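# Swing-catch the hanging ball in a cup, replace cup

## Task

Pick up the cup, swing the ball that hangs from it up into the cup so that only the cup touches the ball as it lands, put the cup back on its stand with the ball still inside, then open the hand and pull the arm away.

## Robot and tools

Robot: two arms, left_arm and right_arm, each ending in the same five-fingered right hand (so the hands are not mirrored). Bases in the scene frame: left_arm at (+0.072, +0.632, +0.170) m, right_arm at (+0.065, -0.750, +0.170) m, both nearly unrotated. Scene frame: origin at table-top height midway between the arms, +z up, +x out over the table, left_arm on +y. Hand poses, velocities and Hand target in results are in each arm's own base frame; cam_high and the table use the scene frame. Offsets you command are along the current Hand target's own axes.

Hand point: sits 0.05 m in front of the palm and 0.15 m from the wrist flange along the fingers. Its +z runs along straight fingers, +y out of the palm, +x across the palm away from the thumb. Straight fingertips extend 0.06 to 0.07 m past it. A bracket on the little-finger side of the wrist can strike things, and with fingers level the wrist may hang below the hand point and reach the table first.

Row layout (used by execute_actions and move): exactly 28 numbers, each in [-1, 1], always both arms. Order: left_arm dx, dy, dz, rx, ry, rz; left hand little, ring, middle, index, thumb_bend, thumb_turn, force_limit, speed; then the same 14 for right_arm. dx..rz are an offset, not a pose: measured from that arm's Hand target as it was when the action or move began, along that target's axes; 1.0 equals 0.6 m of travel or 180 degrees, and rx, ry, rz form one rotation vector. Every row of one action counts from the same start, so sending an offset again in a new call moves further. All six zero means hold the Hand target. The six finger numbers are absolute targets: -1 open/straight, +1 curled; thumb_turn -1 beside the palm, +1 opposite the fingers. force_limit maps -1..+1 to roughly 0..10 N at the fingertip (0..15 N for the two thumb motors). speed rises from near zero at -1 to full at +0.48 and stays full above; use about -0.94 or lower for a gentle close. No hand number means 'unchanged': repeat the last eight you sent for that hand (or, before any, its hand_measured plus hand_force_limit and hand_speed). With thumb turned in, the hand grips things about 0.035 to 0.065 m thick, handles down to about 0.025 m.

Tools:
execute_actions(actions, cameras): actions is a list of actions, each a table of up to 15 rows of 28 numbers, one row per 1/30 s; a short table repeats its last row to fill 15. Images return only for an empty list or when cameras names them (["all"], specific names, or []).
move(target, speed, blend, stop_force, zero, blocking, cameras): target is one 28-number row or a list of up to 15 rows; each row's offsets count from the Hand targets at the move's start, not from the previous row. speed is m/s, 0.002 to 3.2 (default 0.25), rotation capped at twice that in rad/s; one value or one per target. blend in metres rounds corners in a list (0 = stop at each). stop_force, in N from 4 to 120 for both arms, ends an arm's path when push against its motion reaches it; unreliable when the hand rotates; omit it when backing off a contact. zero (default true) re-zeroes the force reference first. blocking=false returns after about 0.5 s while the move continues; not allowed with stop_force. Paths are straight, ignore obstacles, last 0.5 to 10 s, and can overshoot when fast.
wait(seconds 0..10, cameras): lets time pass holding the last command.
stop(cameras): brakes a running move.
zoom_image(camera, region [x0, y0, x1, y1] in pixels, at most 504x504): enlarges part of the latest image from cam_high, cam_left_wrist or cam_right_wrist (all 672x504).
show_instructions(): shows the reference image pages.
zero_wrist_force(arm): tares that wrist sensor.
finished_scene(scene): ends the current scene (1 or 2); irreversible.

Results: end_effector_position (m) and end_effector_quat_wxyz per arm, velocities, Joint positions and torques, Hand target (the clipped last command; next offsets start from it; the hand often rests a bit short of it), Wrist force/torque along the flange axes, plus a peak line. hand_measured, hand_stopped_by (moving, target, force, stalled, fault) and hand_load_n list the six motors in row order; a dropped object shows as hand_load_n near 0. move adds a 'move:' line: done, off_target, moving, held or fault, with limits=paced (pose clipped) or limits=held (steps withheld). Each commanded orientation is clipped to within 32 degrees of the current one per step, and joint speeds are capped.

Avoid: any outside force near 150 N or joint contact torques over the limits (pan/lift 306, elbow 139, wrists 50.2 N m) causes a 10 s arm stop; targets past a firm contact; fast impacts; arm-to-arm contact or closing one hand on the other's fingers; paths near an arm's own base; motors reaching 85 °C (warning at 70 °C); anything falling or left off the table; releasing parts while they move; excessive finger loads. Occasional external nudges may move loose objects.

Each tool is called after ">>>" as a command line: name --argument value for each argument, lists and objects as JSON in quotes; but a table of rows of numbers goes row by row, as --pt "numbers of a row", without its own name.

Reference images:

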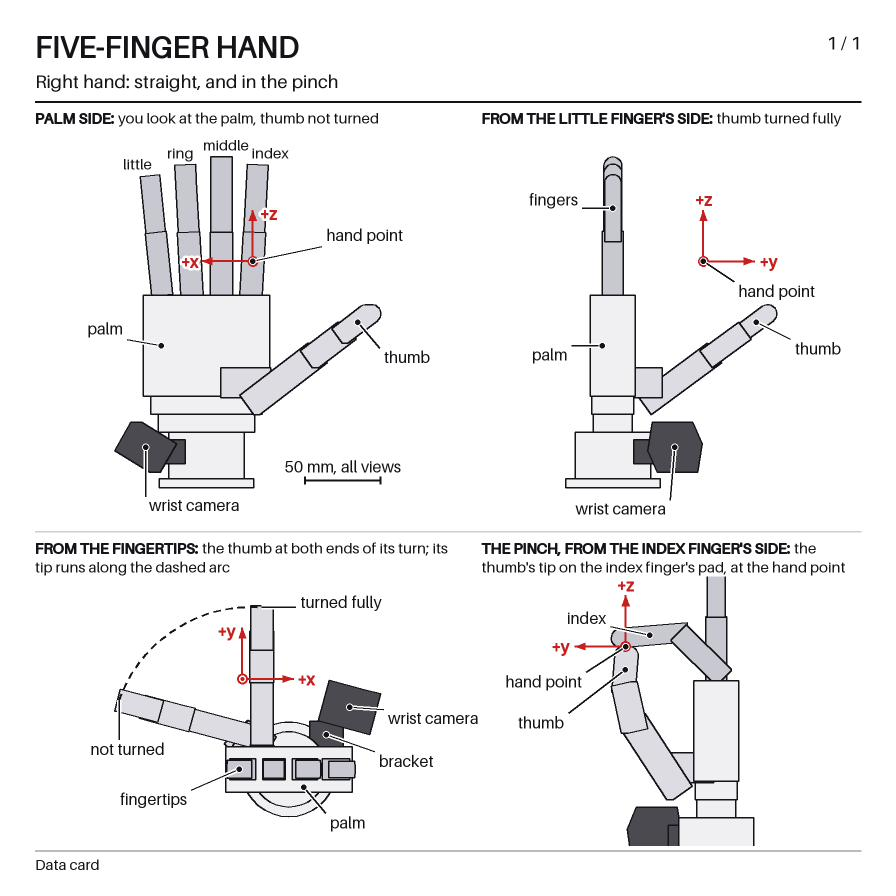

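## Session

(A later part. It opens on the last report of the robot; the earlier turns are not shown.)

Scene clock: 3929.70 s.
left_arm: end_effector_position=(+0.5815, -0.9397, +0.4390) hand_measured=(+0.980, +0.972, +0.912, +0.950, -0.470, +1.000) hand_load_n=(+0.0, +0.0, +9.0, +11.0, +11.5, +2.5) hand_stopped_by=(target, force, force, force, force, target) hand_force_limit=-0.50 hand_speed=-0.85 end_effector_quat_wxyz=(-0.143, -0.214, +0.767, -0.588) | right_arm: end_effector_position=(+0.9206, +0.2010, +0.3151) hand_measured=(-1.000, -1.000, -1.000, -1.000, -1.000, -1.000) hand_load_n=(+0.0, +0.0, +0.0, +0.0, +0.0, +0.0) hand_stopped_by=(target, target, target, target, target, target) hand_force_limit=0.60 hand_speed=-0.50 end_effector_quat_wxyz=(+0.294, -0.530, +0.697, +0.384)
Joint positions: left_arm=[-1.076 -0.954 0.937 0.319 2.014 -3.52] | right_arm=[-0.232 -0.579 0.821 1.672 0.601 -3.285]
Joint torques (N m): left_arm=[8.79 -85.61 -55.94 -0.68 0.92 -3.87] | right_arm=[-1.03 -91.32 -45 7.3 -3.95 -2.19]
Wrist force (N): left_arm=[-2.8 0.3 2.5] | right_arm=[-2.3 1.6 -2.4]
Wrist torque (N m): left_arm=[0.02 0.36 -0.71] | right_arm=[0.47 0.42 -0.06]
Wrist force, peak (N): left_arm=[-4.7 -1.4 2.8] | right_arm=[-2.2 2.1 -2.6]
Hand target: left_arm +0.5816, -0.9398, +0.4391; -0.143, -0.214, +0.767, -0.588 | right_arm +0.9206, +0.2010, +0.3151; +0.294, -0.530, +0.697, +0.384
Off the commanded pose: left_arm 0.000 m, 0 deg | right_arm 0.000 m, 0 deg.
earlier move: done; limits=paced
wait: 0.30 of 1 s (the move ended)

>>> move --target '[0.3441,0.2022,-0.0299,-0.0242,0.0238,-0.1174,0.98,0.98,0.97,0.97,0.89,1,-0.5,-0.85,0,0,0,0,0,0,-1,-1,-1,-1,-1,-1,0.6,-0.5]' --speed 0.2 --cameras '["cam_high", "cam_right_wrist"]'

Scene clock: 4022.07 s.
left_arm: end_effector_position=(+0.3418, -0.9291, +0.4394) hand_measured=(+0.980, +0.972, +0.912, +0.950, -0.470, +1.000) hand_load_n=(+0.0, +0.5, +9.0, +10.5, +11.5, +2.5) hand_stopped_by=(target, force, force, force, force, target) hand_force_limit=-0.50 hand_speed=-0.85 end_effector_quat_wxyz=(-0.285, -0.323, +0.731, -0.530) | right_arm: end_effector_position=(+0.9206, +0.2010, +0.3151) hand_measured=(-1.000, -1.000, -1.000, -1.000, -1.000, -1.000) hand_load_n=(+0.0, +0.0, +0.0, +0.0, +0.0, +0.0) hand_stopped_by=(target, target, target, target, target, target) hand_force_limit=0.60 hand_speed=-0.50 end_effector_quat_wxyz=(+0.294, -0.530, +0.697, +0.384)
Joint positions: left_arm=[-1.28 -1.166 1.267 0.199 1.923 -3.946] | right_arm=[-0.232 -0.579 0.821 1.672 0.601 -3.285]
Joint torques (N m): left_arm=[-8.36 -77.59 -45.76 1.25 1.22 -2.72] | right_arm=[-2.17 -92.52 -44.61 7.28 -3.98 -2.06]
Wrist force (N): left_arm=[-2.9 0.4 2.9] | right_arm=[-2.2 1.7 -2.4]
Wrist torque (N m): left_arm=[0.02 0.31 -0.64] | right_arm=[0.49 0.41 -0.04]
Wrist force, peak (N): left_arm=[-5.0 -1.2 2.6] | right_arm=[-2.8 2.1 -3.0]
Hand target: left_arm +0.3417, -0.9291, +0.4393; -0.285, -0.324, +0.731, -0.530 | right_arm +0.9206, +0.2010, +0.3151; +0.294, -0.530, +0.697, +0.384
Off the commanded pose: left_arm 0.000 m, 0 deg | right_arm 0.000 m, 0 deg.
move: done
camera_calibration:
cam_right_wrist: T_world_to_cam=[[-1, -0.000343328, 0.000718999, 0.917478], [0.000718738, 0.000761837, 0.999999, -0.317572], [-0.000343876, 1, -0.00076159, -0.0871848], [0, 0, 0, 1]] pos_world=[0.917676, 0.0877417, 0.316846]
Images, in order (width x height): cam_high 672x504, cam_right_wrist 672x504.

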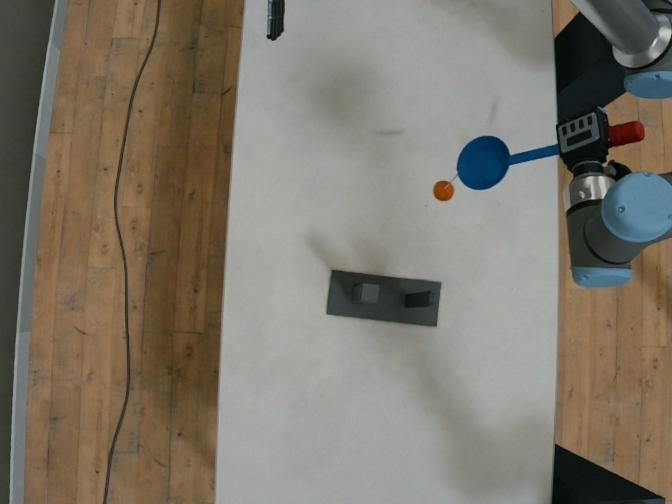

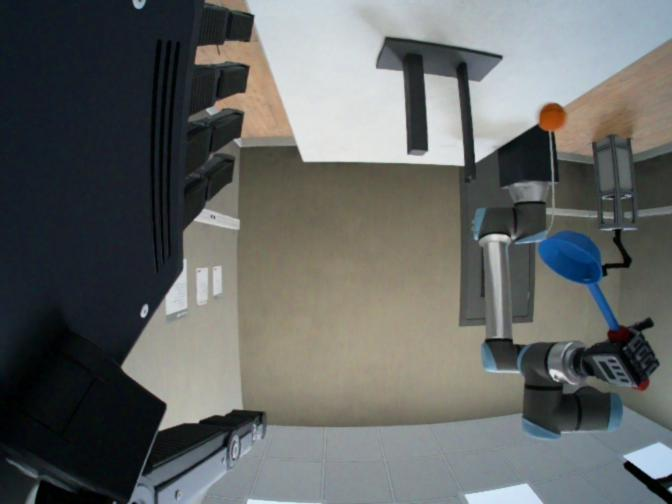

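>>> move --target '[-0.3280,0.2551,0.1195,0,0,0,0.98,0.98,0.97,0.97,0.89,1,-0.5,-0.85,0,0,0,0,0,0,-1,-1,-1,-1,-1,-1,0.6,-0.5]' --speed 0.12

>>> wait --seconds 1.5 --cameras '["cam_high", "cam_right_wrist"]'

>>> zoom_image --camera "cam_high" --region '[360, 150, 520, 250]'

Scene clock: 4057.23 s.
left_arm: end_effector_position=(+0.3416, -0.9290, +0.1797) hand_measured=(+0.980, +0.972, +0.912, +0.950, -0.470, +1.000) hand_load_n=(+0.0, +0.0, +9.5, +10.5, +11.5, +3.0) hand_stopped_by=(target, force, force, force, force, target) hand_force_limit=-0.50 hand_speed=-0.85 end_effector_quat_wxyz=(-0.285, -0.324, +0.731, -0.529) | right_arm: end_effector_position=(+0.9206, +0.2010, +0.3151) hand_measured=(-1.000, -1.000, -1.000, -1.000, -1.000, -1.000) hand_load_n=(+0.0, +0.0, +0.0, +0.0, +0.0, +0.0) hand_stopped_by=(target, target, target, target, target, target) hand_force_limit=0.60 hand_speed=-0.50 end_effector_quat_wxyz=(+0.294, -0.530, +0.697, +0.384)
Joint positions: left_arm=[-1.281 -1.037 1.55 -0.214 1.923 -3.946] | right_arm=[-0.232 -0.579 0.821 1.672 0.601 -3.285]
Joint torques (N m): left_arm=[-8.96 -94.21 -48.9 -0.55 -2.29 -2.81] | right_arm=[-1.62 -91.14 -44.58 7 -3.85 -2.18]
Wrist force (N): left_arm=[-2.3 -0.2 2.6] | right_arm=[-2.2 1.5 -3.4]
Wrist torque (N m): left_arm=[0.03 0.25 -0.54] | right_arm=[0.51 0.44 -0.05]
Wrist force, peak (N): left_arm=[-4.4 1.2 3.0] | right_arm=[-2.6 2.2 -2.9]
Hand target: left_arm +0.3416, -0.9290, +0.1799; -0.285, -0.324, +0.731, -0.530 | right_arm +0.9206, +0.2010, +0.3151; +0.294, -0.530, +0.697, +0.384
Off the commanded pose: left_arm 0.000 m, 0 deg | right_arm 0.000 m, 0 deg.
move: done

Scene clock: 4058.73 s.
left_arm: end_effector_position=(+0.3416, -0.9290, +0.1799) hand_measured=(+0.980, +0.972, +0.912, +0.950, -0.470, +1.000) hand_load_n=(+0.0, +0.5, +9.0, +10.5, +11.5, +2.5) hand_stopped_by=(target, force, force, force, force, target) hand_force_limit=-0.50 hand_speed=-0.85 end_effector_quat_wxyz=(-0.285, -0.324, +0.731, -0.530) | right_arm: end_effector_position=(+0.9206, +0.2010, +0.3151) hand_measured=(-1.000, -1.000, -1.000, -1.000, -1.000, -1.000) hand_load_n=(+0.0, +0.0, -0.5, +0.0, +0.0, +0.0) hand_stopped_by=(target, target, target, target, target, target) hand_force_limit=0.60 hand_speed=-0.50 end_effector_quat_wxyz=(+0.294, -0.530, +0.697, +0.384)
Joint positions: left_arm=[-1.281 -1.037 1.55 -0.214 1.923 -3.946] | right_arm=[-0.232 -0.579 0.821 1.672 0.601 -3.285]
Joint torques (N m): left_arm=[-7.5 -101.43 -49.85 -0.8 -1.46 -3.77] | right_arm=[-2.51 -94.68 -45.28 6.9 -4 -2.14]
Wrist force (N): left_arm=[-2.6 -0.5 2.5] | right_arm=[-2.0 2.1 -2.3]
Wrist torque (N m): left_arm=[-0.02 0.29 -0.57] | right_arm=[0.54 0.38 -0.01]
Wrist force, peak (N): left_arm=[-2.9 -0.4 2.7] | right_arm=[-2.2 2.3 -2.8]
Hand target: left_arm +0.3416, -0.9290, +0.1799; -0.285, -0.324, +0.731, -0.530 | right_arm +0.9206, +0.2010, +0.3151; +0.294, -0.530, +0.697, +0.384
Off the commanded pose: left_arm 0.000 m, 0 deg | right_arm 0.000 m, 0 deg.
wait: 1.50 s; at rest by 0.17 s
camera_calibration:
cam_right_wrist: T_world_to_cam=[[-1, -0.000343328, 0.000718999, 0.917478], [0.000718738, 0.000761837, 0.999999, -0.317572], [-0.000343876, 1, -0.00076159, -0.0871848], [0, 0, 0, 1]] pos_world=[0.917676, 0.0877417, 0.316846]
Images, in order (width x height): cam_high 672x504, cam_right_wrist 672x504.

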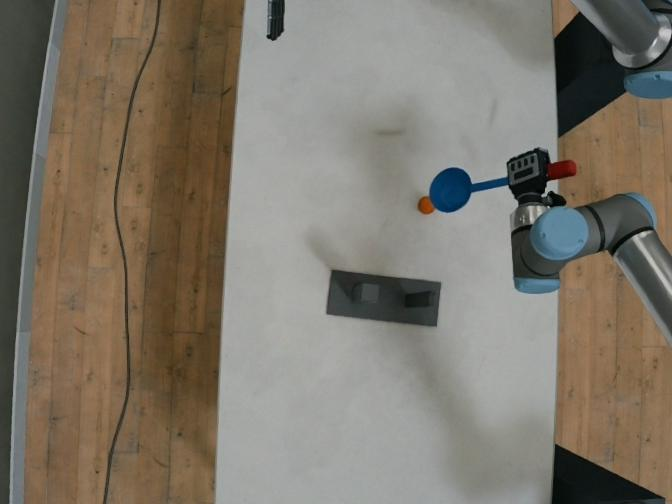

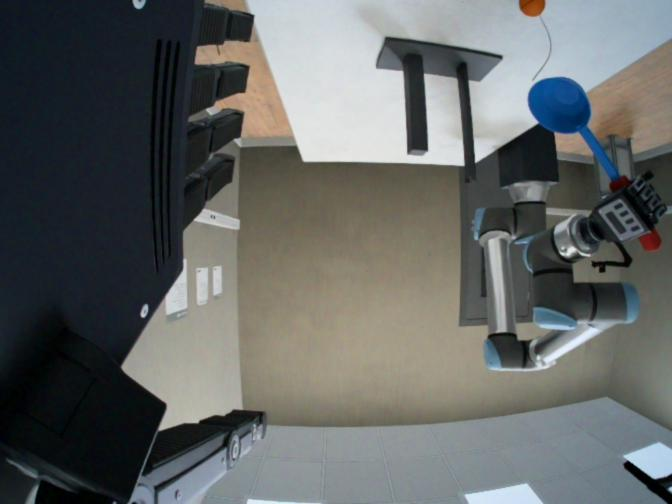

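Scaled by 3.150 from the camera's 672x504 image, which has a finer 960x720 frame.

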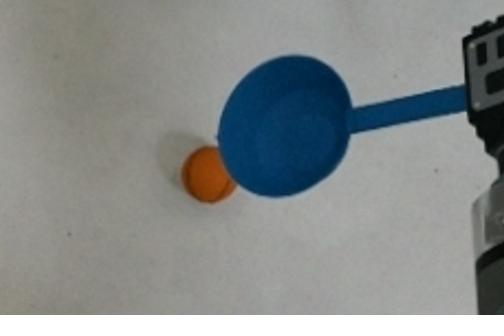

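>>> move --pt "0.0260 0.0246 0.0187 0 0 0 0.98 0.98 0.97 0.97 0.89 1 -0.5 -0.85 0 0 0 0 0 0 -1 -1 -1 -1 -1 -1 0.6 -0.5" --pt "0.0386 0.0148 0.0141 0 0 0 0.98 0.98 0.97 0.97 0.89 1 -0.5 -0.85 0 0 0 0 0 0 -1 -1 -1 -1 -1 -1 0.6 -0.5" --speed '[0.02, 0.006]' --cameras '["cam_high"]'

>>> zoom_image --camera "cam_high" --region '[360, 150, 520, 250]'

Scene clock: 4081.77 s.
left_arm: end_effector_position=(+0.3195, -0.9390, +0.1900) hand_measured=(+0.980, +0.972, +0.912, +0.950, -0.470, +1.000) hand_load_n=(+0.0, +0.5, +9.0, +10.5, +11.5, +2.5) hand_stopped_by=(target, force, force, force, force, target) hand_force_limit=-0.50 hand_speed=-0.85 end_effector_quat_wxyz=(-0.285, -0.324, +0.731, -0.530) | right_arm: end_effector_position=(+0.9206, +0.2010, +0.3151) hand_measured=(-1.000, -1.000, -1.000, -1.000, -1.000, -1.000) hand_load_n=(+0.0, +0.0, +0.0, +0.0, +0.0, +0.0) hand_stopped_by=(target, target, target, target, target, target) hand_force_limit=0.60 hand_speed=-0.50 end_effector_quat_wxyz=(+0.294, -0.530, +0.697, +0.384)
Joint positions: left_arm=[-1.312 -1.048 1.548 -0.204 1.893 -3.956] | right_arm=[-0.232 -0.579 0.821 1.672 0.601 -3.285]
Joint torques (N m): left_arm=[8.9 -94.07 -46.44 -0.27 1.66 2.85] | right_arm=[-3.95 -91.99 -45.28 6.92 -3.85 -1.75]
Wrist force (N): left_arm=[-3.0 0.0 2.8] | right_arm=[-1.9 2.1 -2.5]
Wrist torque (N m): left_arm=[0.02 0.36 -0.42] | right_arm=[0.54 0.36 -0.01]
Wrist force, peak (N): left_arm=[-3.2 -0.4 2.7] | right_arm=[-2.2 2.0 -3.2]
Hand target: left_arm +0.3195, -0.9390, +0.1899; -0.285, -0.324, +0.731, -0.530 | right_arm +0.9206, +0.2010, +0.3151; +0.294, -0.530, +0.697, +0.384
Off the commanded pose: left_arm 0.000 m, 0 deg | right_arm 0.000 m, 0 deg.
move: done
Images, in order (width x height): cam_high 672x504.

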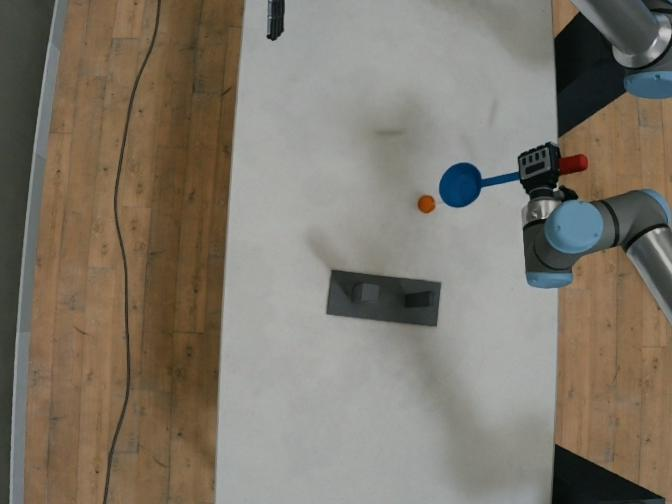

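Scaled by 3.150 from the camera's 672x504 image, which has a finer 960x720 frame.

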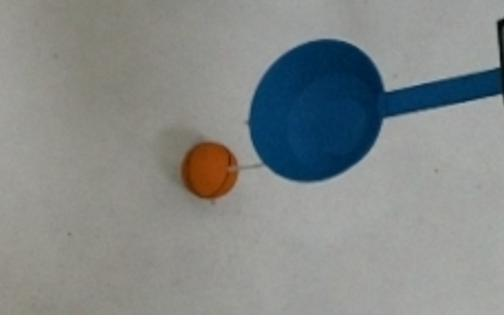

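>>> move --target '[0.0280,-0.0186,-0.0043,0,0,0,0.98,0.98,0.97,0.97,0.89,1,-0.5,-0.85,0,0,0,0,0,0,-1,-1,-1,-1,-1,-1,0.6,-0.5]' --speed 0.005 --cameras '["cam_high"]'

>>> zoom_image --camera "cam_high" --region '[360, 150, 520, 250]'

Scene clock: 4097.27 s.
left_arm: end_effector_position=(+0.3178, -0.9420, +0.2100) hand_measured=(+0.980, +0.972, +0.912, +0.950, -0.470, +1.000) hand_load_n=(+0.0, +0.5, +8.5, +10.5, +11.5, +2.5) hand_stopped_by=(target, force, force, force, force, target) hand_force_limit=-0.50 hand_speed=-0.85 end_effector_quat_wxyz=(-0.285, -0.324, +0.731, -0.530) | right_arm: end_effector_position=(+0.9206, +0.2010, +0.3151) hand_measured=(-1.000, -1.000, -1.000, -1.000, -1.000, -1.000) hand_load_n=(+0.0, +0.0, +0.0, +0.0, +0.0, +0.0) hand_stopped_by=(target, target, target, target, target, target) hand_force_limit=0.60 hand_speed=-0.50 end_effector_quat_wxyz=(+0.294, -0.530, +0.697, +0.384)
Joint positions: left_arm=[-1.315 -1.06 1.528 -0.172 1.89 -3.957] | right_arm=[-0.232 -0.579 0.821 1.672 0.601 -3.285]
Joint torques (N m): left_arm=[-10.58 -96.02 -46.54 -0.21 -1.89 -4.1] | right_arm=[-4.39 -93.59 -43.89 7.05 -3.83 -2.02]
Wrist force (N): left_arm=[-2.7 -0.1 2.3] | right_arm=[-2.4 1.7 -2.8]
Wrist torque (N m): left_arm=[0.01 0.33 -0.45] | right_arm=[0.51 0.45 -0.05]
Wrist force, peak (N): left_arm=[-3.2 -0.4 2.9] | right_arm=[-2.6 1.9 -3.0]
Hand target: left_arm +0.3178, -0.9420, +0.2099; -0.285, -0.324, +0.731, -0.530 | right_arm +0.9206, +0.2010, +0.3151; +0.294, -0.530, +0.697, +0.384
Off the commanded pose: left_arm 0.000 m, 0 deg | right_arm 0.000 m, 0 deg.
move: done
Images, in order (width x height): cam_high 672x504.

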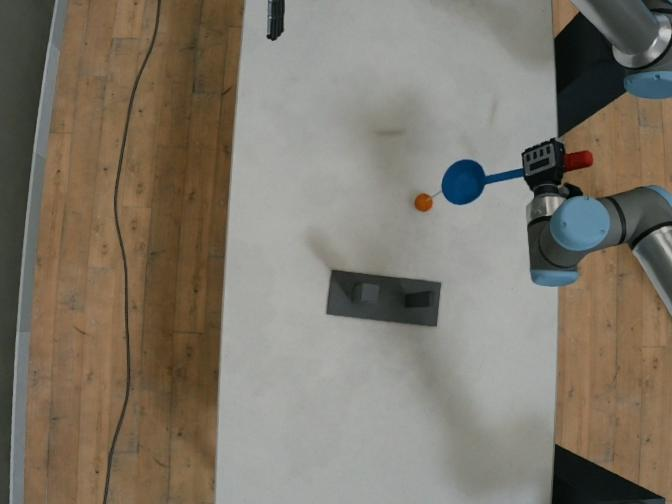

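Scaled by 3.150 from the camera's 672x504 image, which has a finer 960x720 frame.

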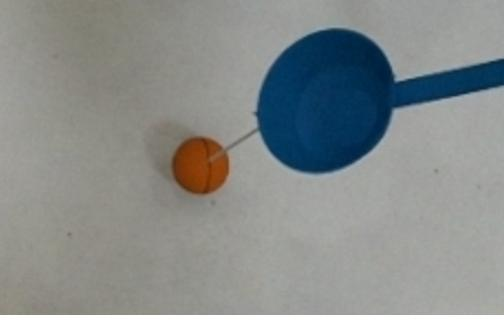

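>>> wait --seconds 0.2 --cameras '["cam_high", "cam_right_wrist"]'

>>> zoom_image --camera "cam_high" --region '[360, 150, 520, 250]'

>>> zoom_image --camera "cam_right_wrist" --region '[480, 0, 640, 120]'

Scene clock: 4111.47 s.
left_arm: end_effector_position=(+0.3178, -0.9420, +0.2099) hand_measured=(+0.980, +0.972, +0.912, +0.950, -0.470, +1.000) hand_load_n=(+0.0, +0.0, +9.0, +10.5, +11.5, +2.5) hand_stopped_by=(target, force, force, force, force, target) hand_force_limit=-0.50 hand_speed=-0.85 end_effector_quat_wxyz=(-0.285, -0.324, +0.731, -0.530) | right_arm: end_effector_position=(+0.9206, +0.2010, +0.3151) hand_measured=(-1.000, -1.000, -1.000, -1.000, -1.000, -1.000) hand_load_n=(+0.0, +0.0, +0.0, +0.0, +0.0, +0.0) hand_stopped_by=(target, target, target, target, target, target) hand_force_limit=0.60 hand_speed=-0.50 end_effector_quat_wxyz=(+0.294, -0.530, +0.697, +0.384)
Joint positions: left_arm=[-1.315 -1.06 1.528 -0.172 1.89 -3.957] | right_arm=[-0.232 -0.579 0.821 1.672 0.601 -3.285]
Joint torques (N m): left_arm=[1.73 -78.39 -28.46 -1 1.27 0.54] | right_arm=[-1.86 -93.43 -44.7 7.53 -3.7 -2.1]
Wrist force (N): left_arm=[-3.0 0.1 2.6] | right_arm=[-2.2 1.9 -2.5]
Wrist torque (N m): left_arm=[0.01 0.33 -0.46] | right_arm=[0.52 0.40 -0.03]
Wrist force, peak (N): left_arm=[-3.3 -0.1 3.0] | right_arm=[-2.6 2.4 -2.9]
Hand target: left_arm +0.3178, -0.9420, +0.2099; -0.285, -0.324, +0.731, -0.530 | right_arm +0.9206, +0.2010, +0.3151; +0.294, -0.530, +0.697, +0.384
Off the commanded pose: left_arm 0.000 m, 0 deg | right_arm 0.000 m, 0 deg.
wait: 0.20 s; at rest from the start
camera_calibration:
cam_right_wrist: T_world_to_cam=[[-1, -0.000343328, 0.000718999, 0.917478], [0.000718738, 0.000761837, 0.999999, -0.317572], [-0.000343876, 1, -0.00076159, -0.0871848], [0, 0, 0, 1]] pos_world=[0.917676, 0.0877417, 0.316846]
Images, in order (width x height): cam_high 672x504, cam_right_wrist 672x504.

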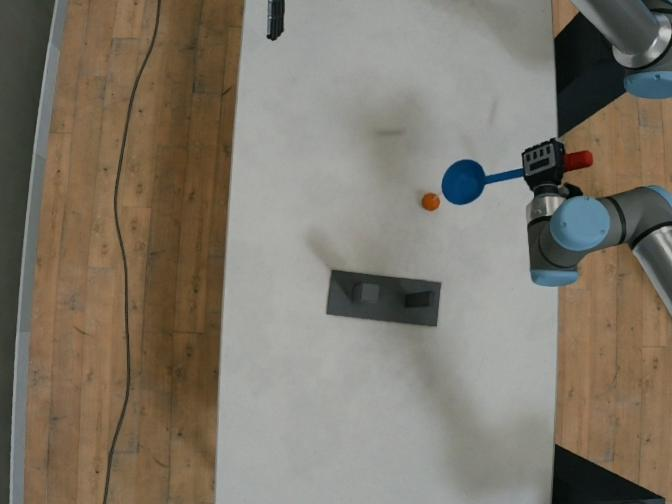

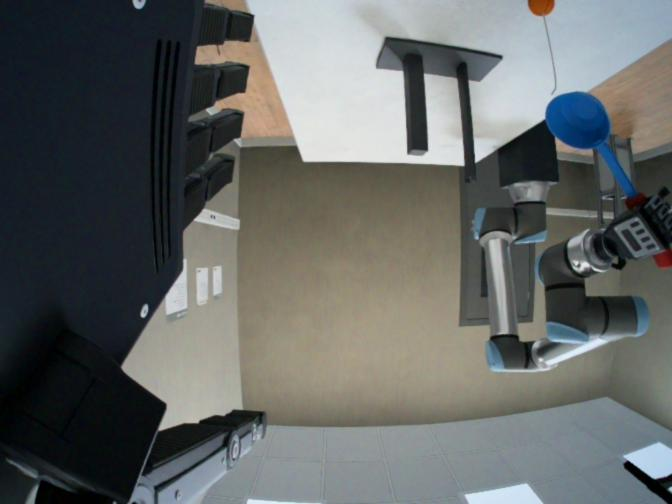

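Scaled by 3.150 from the camera's 672x504 image, which has a finer 960x720 frame.

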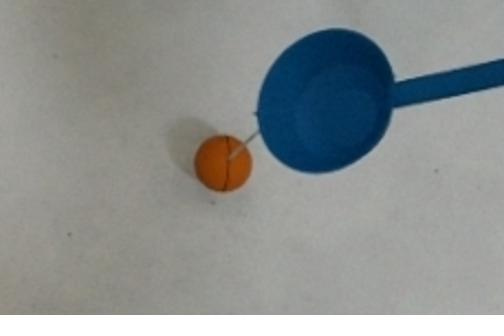

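Scaled by 3.150 from the camera's 672x504 image, which has a finer 960x720 frame.

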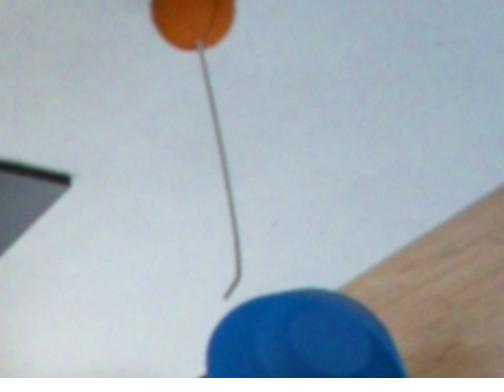

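>>> move --target '[0.2909,-0.2263,-0.1060,0,0,0,0.98,0.98,0.97,0.97,0.89,1,-0.5,-0.85,0,0,0,0,0,0,-1,-1,-1,-1,-1,-1,0.6,-0.5]' --speed 0.1 --cameras '["cam_right_wrist"]'

>>> zoom_image --camera "cam_right_wrist" --region '[500, 90, 660, 290]'

Scene clock: 4132.77 s.
left_arm: end_effector_position=(+0.3179, -0.9421, +0.4402) hand_measured=(+0.980, +0.972, +0.912, +0.950, -0.470, +1.000) hand_load_n=(+0.0, +0.0, +9.0, +10.5, +11.5, +2.5) hand_stopped_by=(target, force, force, force, force, target) hand_force_limit=-0.50 hand_speed=-0.85 end_effector_quat_wxyz=(-0.285, -0.323, +0.731, -0.530) | right_arm: end_effector_position=(+0.9206, +0.2010, +0.3151) hand_measured=(-1.000, -1.000, -1.000, -1.000, -1.000, -1.000) hand_load_n=(+0.0, +0.0, +0.0, +0.0, +0.0, +0.0) hand_stopped_by=(target, target, target, target, target, target) hand_force_limit=0.60 hand_speed=-0.50 end_effector_quat_wxyz=(+0.294, -0.530, +0.697, +0.384)
Joint positions: left_arm=[-1.315 -1.167 1.266 0.197 1.89 -3.957] | right_arm=[-0.232 -0.579 0.821 1.672 0.601 -3.285]
Joint torques (N m): left_arm=[9.88 -64.55 -37.26 -1.57 1.54 -1.02] | right_arm=[-3.6 -91.95 -44.42 7.38 -3.66 -2.27]
Wrist force (N): left_arm=[-2.6 0.3 2.5] | right_arm=[-1.9 2.1 -2.0]
Wrist torque (N m): left_arm=[0.02 0.28 -0.43] | right_arm=[0.52 0.34 -0.01]
Wrist force, peak (N): left_arm=[-5.1 1.7 3.2] | right_arm=[-2.4 2.4 -3.0]
Hand target: left_arm +0.3180, -0.9421, +0.4400; -0.285, -0.324, +0.731, -0.530 | right_arm +0.9206, +0.2010, +0.3151; +0.294, -0.530, +0.697, +0.384
Off the commanded pose: left_arm 0.000 m, 0 deg | right_arm 0.000 m, 0 deg.
move: done
camera_calibration:
cam_right_wrist: T_world_to_cam=[[-1, -0.000343328, 0.000718999, 0.917478], [0.000718738, 0.000761837, 0.999999, -0.317572], [-0.000343876, 1, -0.00076159, -0.0871848], [0, 0, 0, 1]] pos_world=[0.917676, 0.0877417, 0.316846]
Images, in order (width x height): cam_right_wrist 672x504.

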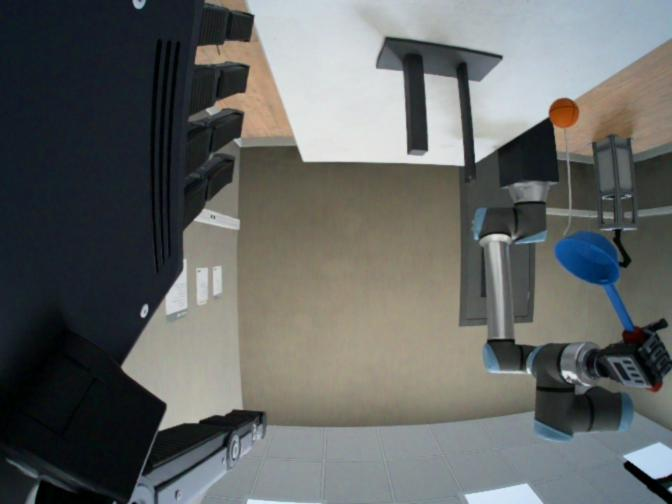

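Scaled by 2.520 from the camera's 672x504 image, which has a finer 960x720 frame.

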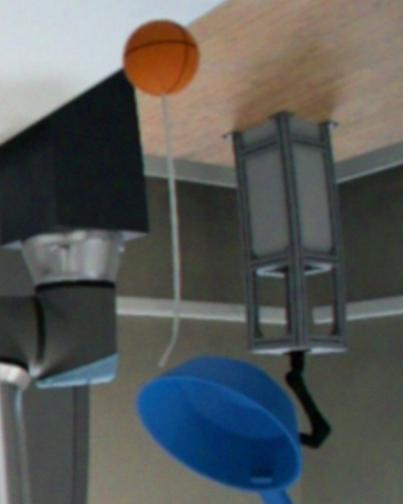

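>>> move --target '[-0.0435,-0.0549,-0.0022,0,0,0,0.98,0.98,0.97,0.97,0.89,1,-0.5,-0.85,0,0,0,0,0,0,-1,-1,-1,-1,-1,-1,0.6,-0.5]' --speed 0.02

>>> wait --seconds 0.2 --cameras '["cam_high", "cam_right_wrist"]'

>>> wait --seconds 0.2 --cameras '["cam_high", "cam_right_wrist"]'

>>> wait --seconds 0.2 --cameras '["cam_high", "cam_right_wrist"]'

Scene clock: 4223.47 s.
left_arm: end_effector_position=(+0.3601, -0.9440, +0.4400) hand_measured=(+0.980, +0.972, +0.912, +0.950, -0.470, +1.000) hand_load_n=(+0.0, +0.5, +9.0, +10.5, +11.5, +2.5) hand_stopped_by=(target, force, force, force, force, target) hand_force_limit=-0.50 hand_speed=-0.85 end_effector_quat_wxyz=(-0.285, -0.323, +0.731, -0.530) | right_arm: end_effector_position=(+0.9206, +0.2010, +0.3151) hand_measured=(-1.000, -1.000, -1.000, -1.000, -1.000, -1.000) hand_load_n=(+0.0, +0.0, +0.0, -0.5, -0.5, +0.0) hand_stopped_by=(target, target, target, target, target, target) hand_force_limit=0.60 hand_speed=-0.50 end_effector_quat_wxyz=(+0.294, -0.530, +0.697, +0.384)
Joint positions: left_arm=[-1.264 -1.127 1.209 0.219 1.939 -3.941] | right_arm=[-0.232 -0.579 0.821 1.672 0.601 -3.285]
Joint torques (N m): left_arm=[-10.16 -89.59 -36.49 -0.29 -1.86 2.37] | right_arm=[-5 -93.86 -44.37 7.59 -3.82 -2.07]
Wrist force (N): left_arm=[-2.6 0.0 2.5] | right_arm=[-2.1 1.7 -2.7]
Wrist torque (N m): left_arm=[0.00 0.28 -0.62] | right_arm=[0.50 0.40 -0.04]
Wrist force, peak (N): left_arm=[-3.4 0.2 3.1] | right_arm=[-1.9 2.7 -3.3]
Hand target: left_arm +0.3600, -0.9440, +0.4400; -0.285, -0.324, +0.731, -0.530 | right_arm +0.9206, +0.2010, +0.3151; +0.294, -0.530, +0.697, +0.384
Off the commanded pose: left_arm 0.000 m, 0 deg | right_arm 0.000 m, 0 deg.
move: done

Scene clock: 4223.67 s.
left_arm: end_effector_position=(+0.3601, -0.9440, +0.4400) hand_measured=(+0.980, +0.972, +0.912, +0.950, -0.470, +1.000) hand_load_n=(+0.0, +0.5, +9.0, +10.5, +11.5, +2.5) hand_stopped_by=(target, force, force, force, force, target) hand_force_limit=-0.50 hand_speed=-0.85 end_effector_quat_wxyz=(-0.285, -0.324, +0.731, -0.530) | right_arm: end_effector_position=(+0.9206, +0.2010, +0.3151) hand_measured=(-1.000, -1.000, -1.000, -1.000, -1.000, -1.000) hand_load_n=(+0.0, +0.0, +0.0, +0.0, +0.0, +0.0) hand_stopped_by=(target, target, target, target, target, target) hand_force_limit=0.60 hand_speed=-0.50 end_effector_quat_wxyz=(+0.294, -0.530, +0.697, +0.384)
Joint positions: left_arm=[-1.264 -1.127 1.209 0.219 1.939 -3.941] | right_arm=[-0.232 -0.579 0.821 1.672 0.601 -3.285]
Joint torques (N m): left_arm=[-11.71 -93.58 -31.41 -0.95 -2.04 1.05] | right_arm=[-4.9 -90.98 -45.18 7.42 -3.67 -2.42]
Wrist force (N): left_arm=[-3.1 0.1 2.7] | right_arm=[-2.0 2.2 -2.4]
Wrist torque (N m): left_arm=[-0.01 0.34 -0.65] | right_arm=[0.56 0.37 -0.01]
Wrist force, peak (N): left_arm=[-2.7 0.1 3.1] | right_arm=[-2.3 1.9 -2.9]
Hand target: left_arm +0.3600, -0.9440, +0.4400; -0.285, -0.324, +0.731, -0.530 | right_arm +0.9206, +0.2010, +0.3151; +0.294, -0.530, +0.697, +0.384
Off the commanded pose: left_arm 0.000 m, 0 deg | right_arm 0.000 m, 0 deg.
wait: 0.20 s; at rest by 0.17 s
camera_calibration:
cam_right_wrist: T_world_to_cam=[[-1, -0.000343328, 0.000718999, 0.917478], [0.000718738, 0.000761837, 0.999999, -0.317572], [-0.000343876, 1, -0.00076159, -0.0871848], [0, 0, 0, 1]] pos_world=[0.917676, 0.0877417, 0.316846]
Images, in order (width x height): cam_high 672x504, cam_right_wrist 672x504.

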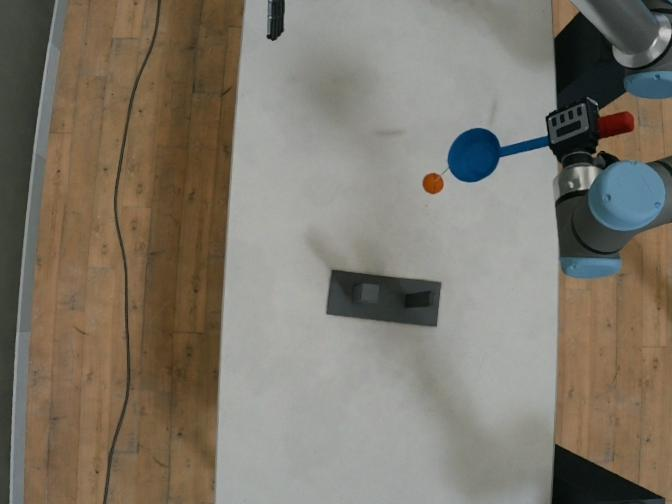

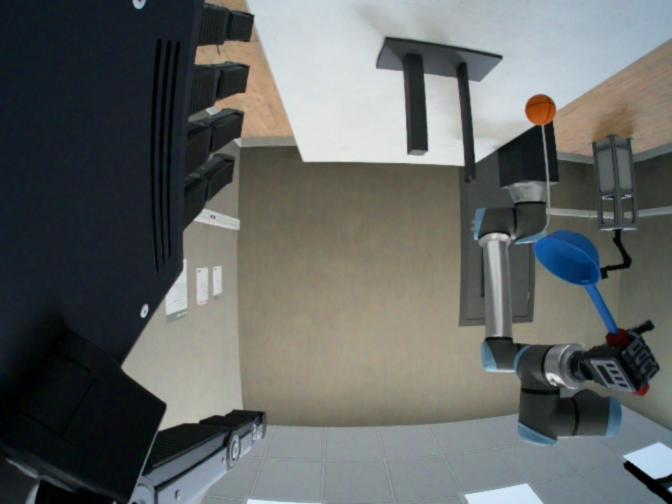

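Scene clock: 4223.87 s.
left_arm: end_effector_position=(+0.3600, -0.9440, +0.4399) hand_measured=(+0.980, +0.972, +0.912, +0.950, -0.470, +1.000) hand_load_n=(+0.0, +0.5, +9.0, +10.5, +11.5, +2.5) hand_stopped_by=(target, force, force, force, force, target) hand_force_limit=-0.50 hand_speed=-0.85 end_effector_quat_wxyz=(-0.285, -0.324, +0.731, -0.530) | right_arm: end_effector_position=(+0.9206, +0.2010, +0.3151) hand_measured=(-1.000, -1.000, -1.000, -1.000, -1.000, -1.000) hand_load_n=(+0.0, +0.5, +0.0, +0.0, +0.0, +0.0) hand_stopped_by=(target, target, target, target, target, target) hand_force_limit=0.60 hand_speed=-0.50 end_effector_quat_wxyz=(+0.294, -0.530, +0.697, +0.384)
Joint positions: left_arm=[-1.264 -1.127 1.209 0.219 1.939 -3.941] | right_arm=[-0.232 -0.579 0.821 1.672 0.601 -3.285]
Joint torques (N m): left_arm=[-11.24 -99.1 -31.75 -1.13 -2.23 -1.15] | right_arm=[-3.26 -91.82 -44.03 7.07 -3.36 -1.99]
Wrist force (N): left_arm=[-2.8 0.0 2.8] | right_arm=[-2.3 1.9 -2.8]
Wrist torque (N m): left_arm=[-0.03 0.29 -0.63] | right_arm=[0.53 0.44 -0.05]
Wrist force, peak (N): left_arm=[-2.8 0.2 2.9] | right_arm=[-2.7 1.8 -3.2]
Hand target: left_arm +0.3600, -0.9440, +0.4400; -0.285, -0.324, +0.731, -0.530 | right_arm +0.9206, +0.2010, +0.3151; +0.294, -0.530, +0.697, +0.384
Off the commanded pose: left_arm 0.000 m, 0 deg | right_arm 0.000 m, 0 deg.
wait: 0.20 s; at rest by 0.17 s
camera_calibration:
cam_right_wrist: T_world_to_cam=[[-1, -0.000343328, 0.000718999, 0.917478], [0.000718738, 0.000761837, 0.999999, -0.317572], [-0.000343876, 1, -0.00076159, -0.0871848], [0, 0, 0, 1]] pos_world=[0.917676, 0.0877417, 0.316846]
Images, in order (width x height): cam_high 672x504, cam_right_wrist 672x504.

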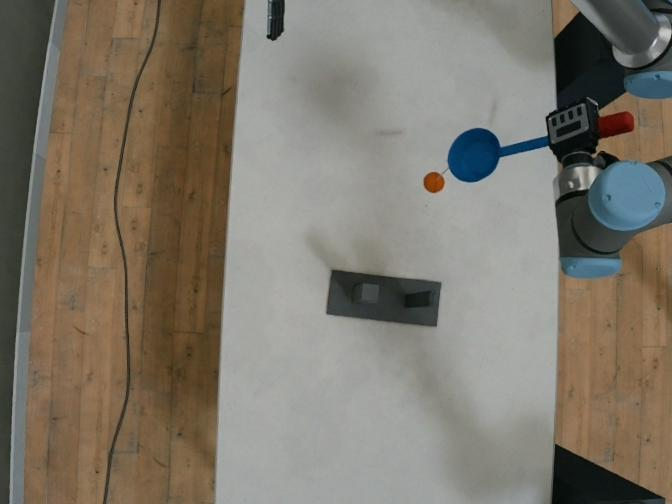

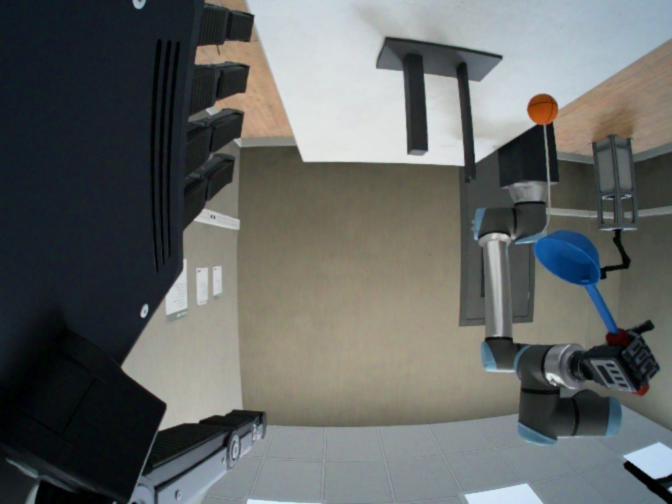

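Scene clock: 4224.07 s.
left_arm: end_effector_position=(+0.3600, -0.9440, +0.4400) hand_measured=(+0.980, +0.972, +0.912, +0.950, -0.470, +1.000) hand_load_n=(+0.0, +0.5, +9.0, +10.5, +11.5, +2.5) hand_stopped_by=(target, force, force, force, force, target) hand_force_limit=-0.50 hand_speed=-0.85 end_effector_quat_wxyz=(-0.285, -0.323, +0.731, -0.530) | right_arm: end_effector_position=(+0.9206, +0.2010, +0.3151) hand_measured=(-1.000, -1.000, -1.000, -1.000, -1.000, -1.000) hand_load_n=(+0.0, +0.0, +0.0, +0.0, +0.0, +0.0) hand_stopped_by=(target, target, target, target, target, target) hand_force_limit=0.60 hand_speed=-0.50 end_effector_quat_wxyz=(+0.294, -0.530, +0.697, +0.384)
Joint positions: left_arm=[-1.264 -1.127 1.209 0.219 1.939 -3.941] | right_arm=[-0.232 -0.579 0.821 1.672 0.601 -3.285]
Joint torques (N m): left_arm=[-12.17 -101.23 -32.14 -1.03 -2.27 -3.2] | right_arm=[-2.52 -92.52 -44.04 7.24 -3.81 -1.83]
Wrist force (N): left_arm=[-2.9 0.2 2.8] | right_arm=[-2.1 2.3 -2.3]
Wrist torque (N m): left_arm=[0.00 0.31 -0.64] | right_arm=[0.57 0.39 -0.02]
Wrist force, peak (N): left_arm=[-2.9 0.2 2.8] | right_arm=[-2.7 1.5 -2.7]
Hand target: left_arm +0.3600, -0.9440, +0.4400; -0.285, -0.324, +0.731, -0.530 | right_arm +0.9206, +0.2010, +0.3151; +0.294, -0.530, +0.697, +0.384
Off the commanded pose: left_arm 0.000 m, 0 deg | right_arm 0.000 m, 0 deg.
wait: 0.20 s; at rest by 0.17 s
camera_calibration:
cam_right_wrist: T_world_to_cam=[[-1, -0.000343328, 0.000718999, 0.917478], [0.000718738, 0.000761837, 0.999999, -0.317572], [-0.000343876, 1, -0.00076159, -0.0871848], [0, 0, 0, 1]] pos_world=[0.917676, 0.0877417, 0.316846]
Images, in order (width x height): cam_high 672x504, cam_right_wrist 672x504.

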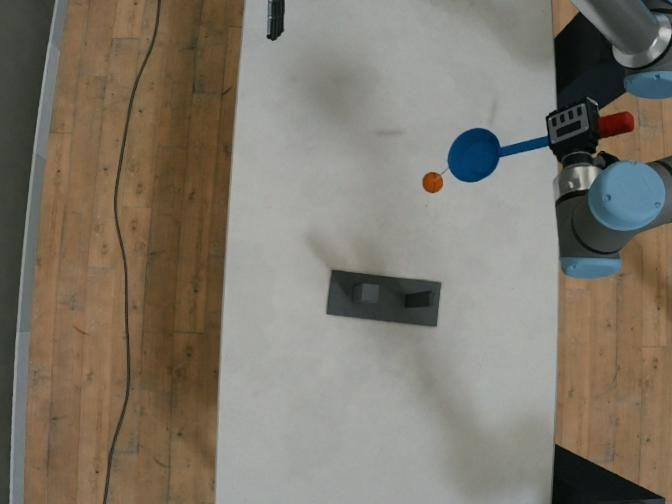

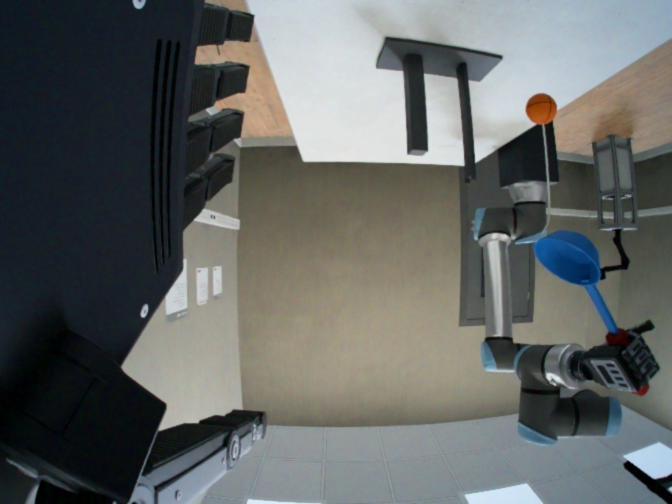

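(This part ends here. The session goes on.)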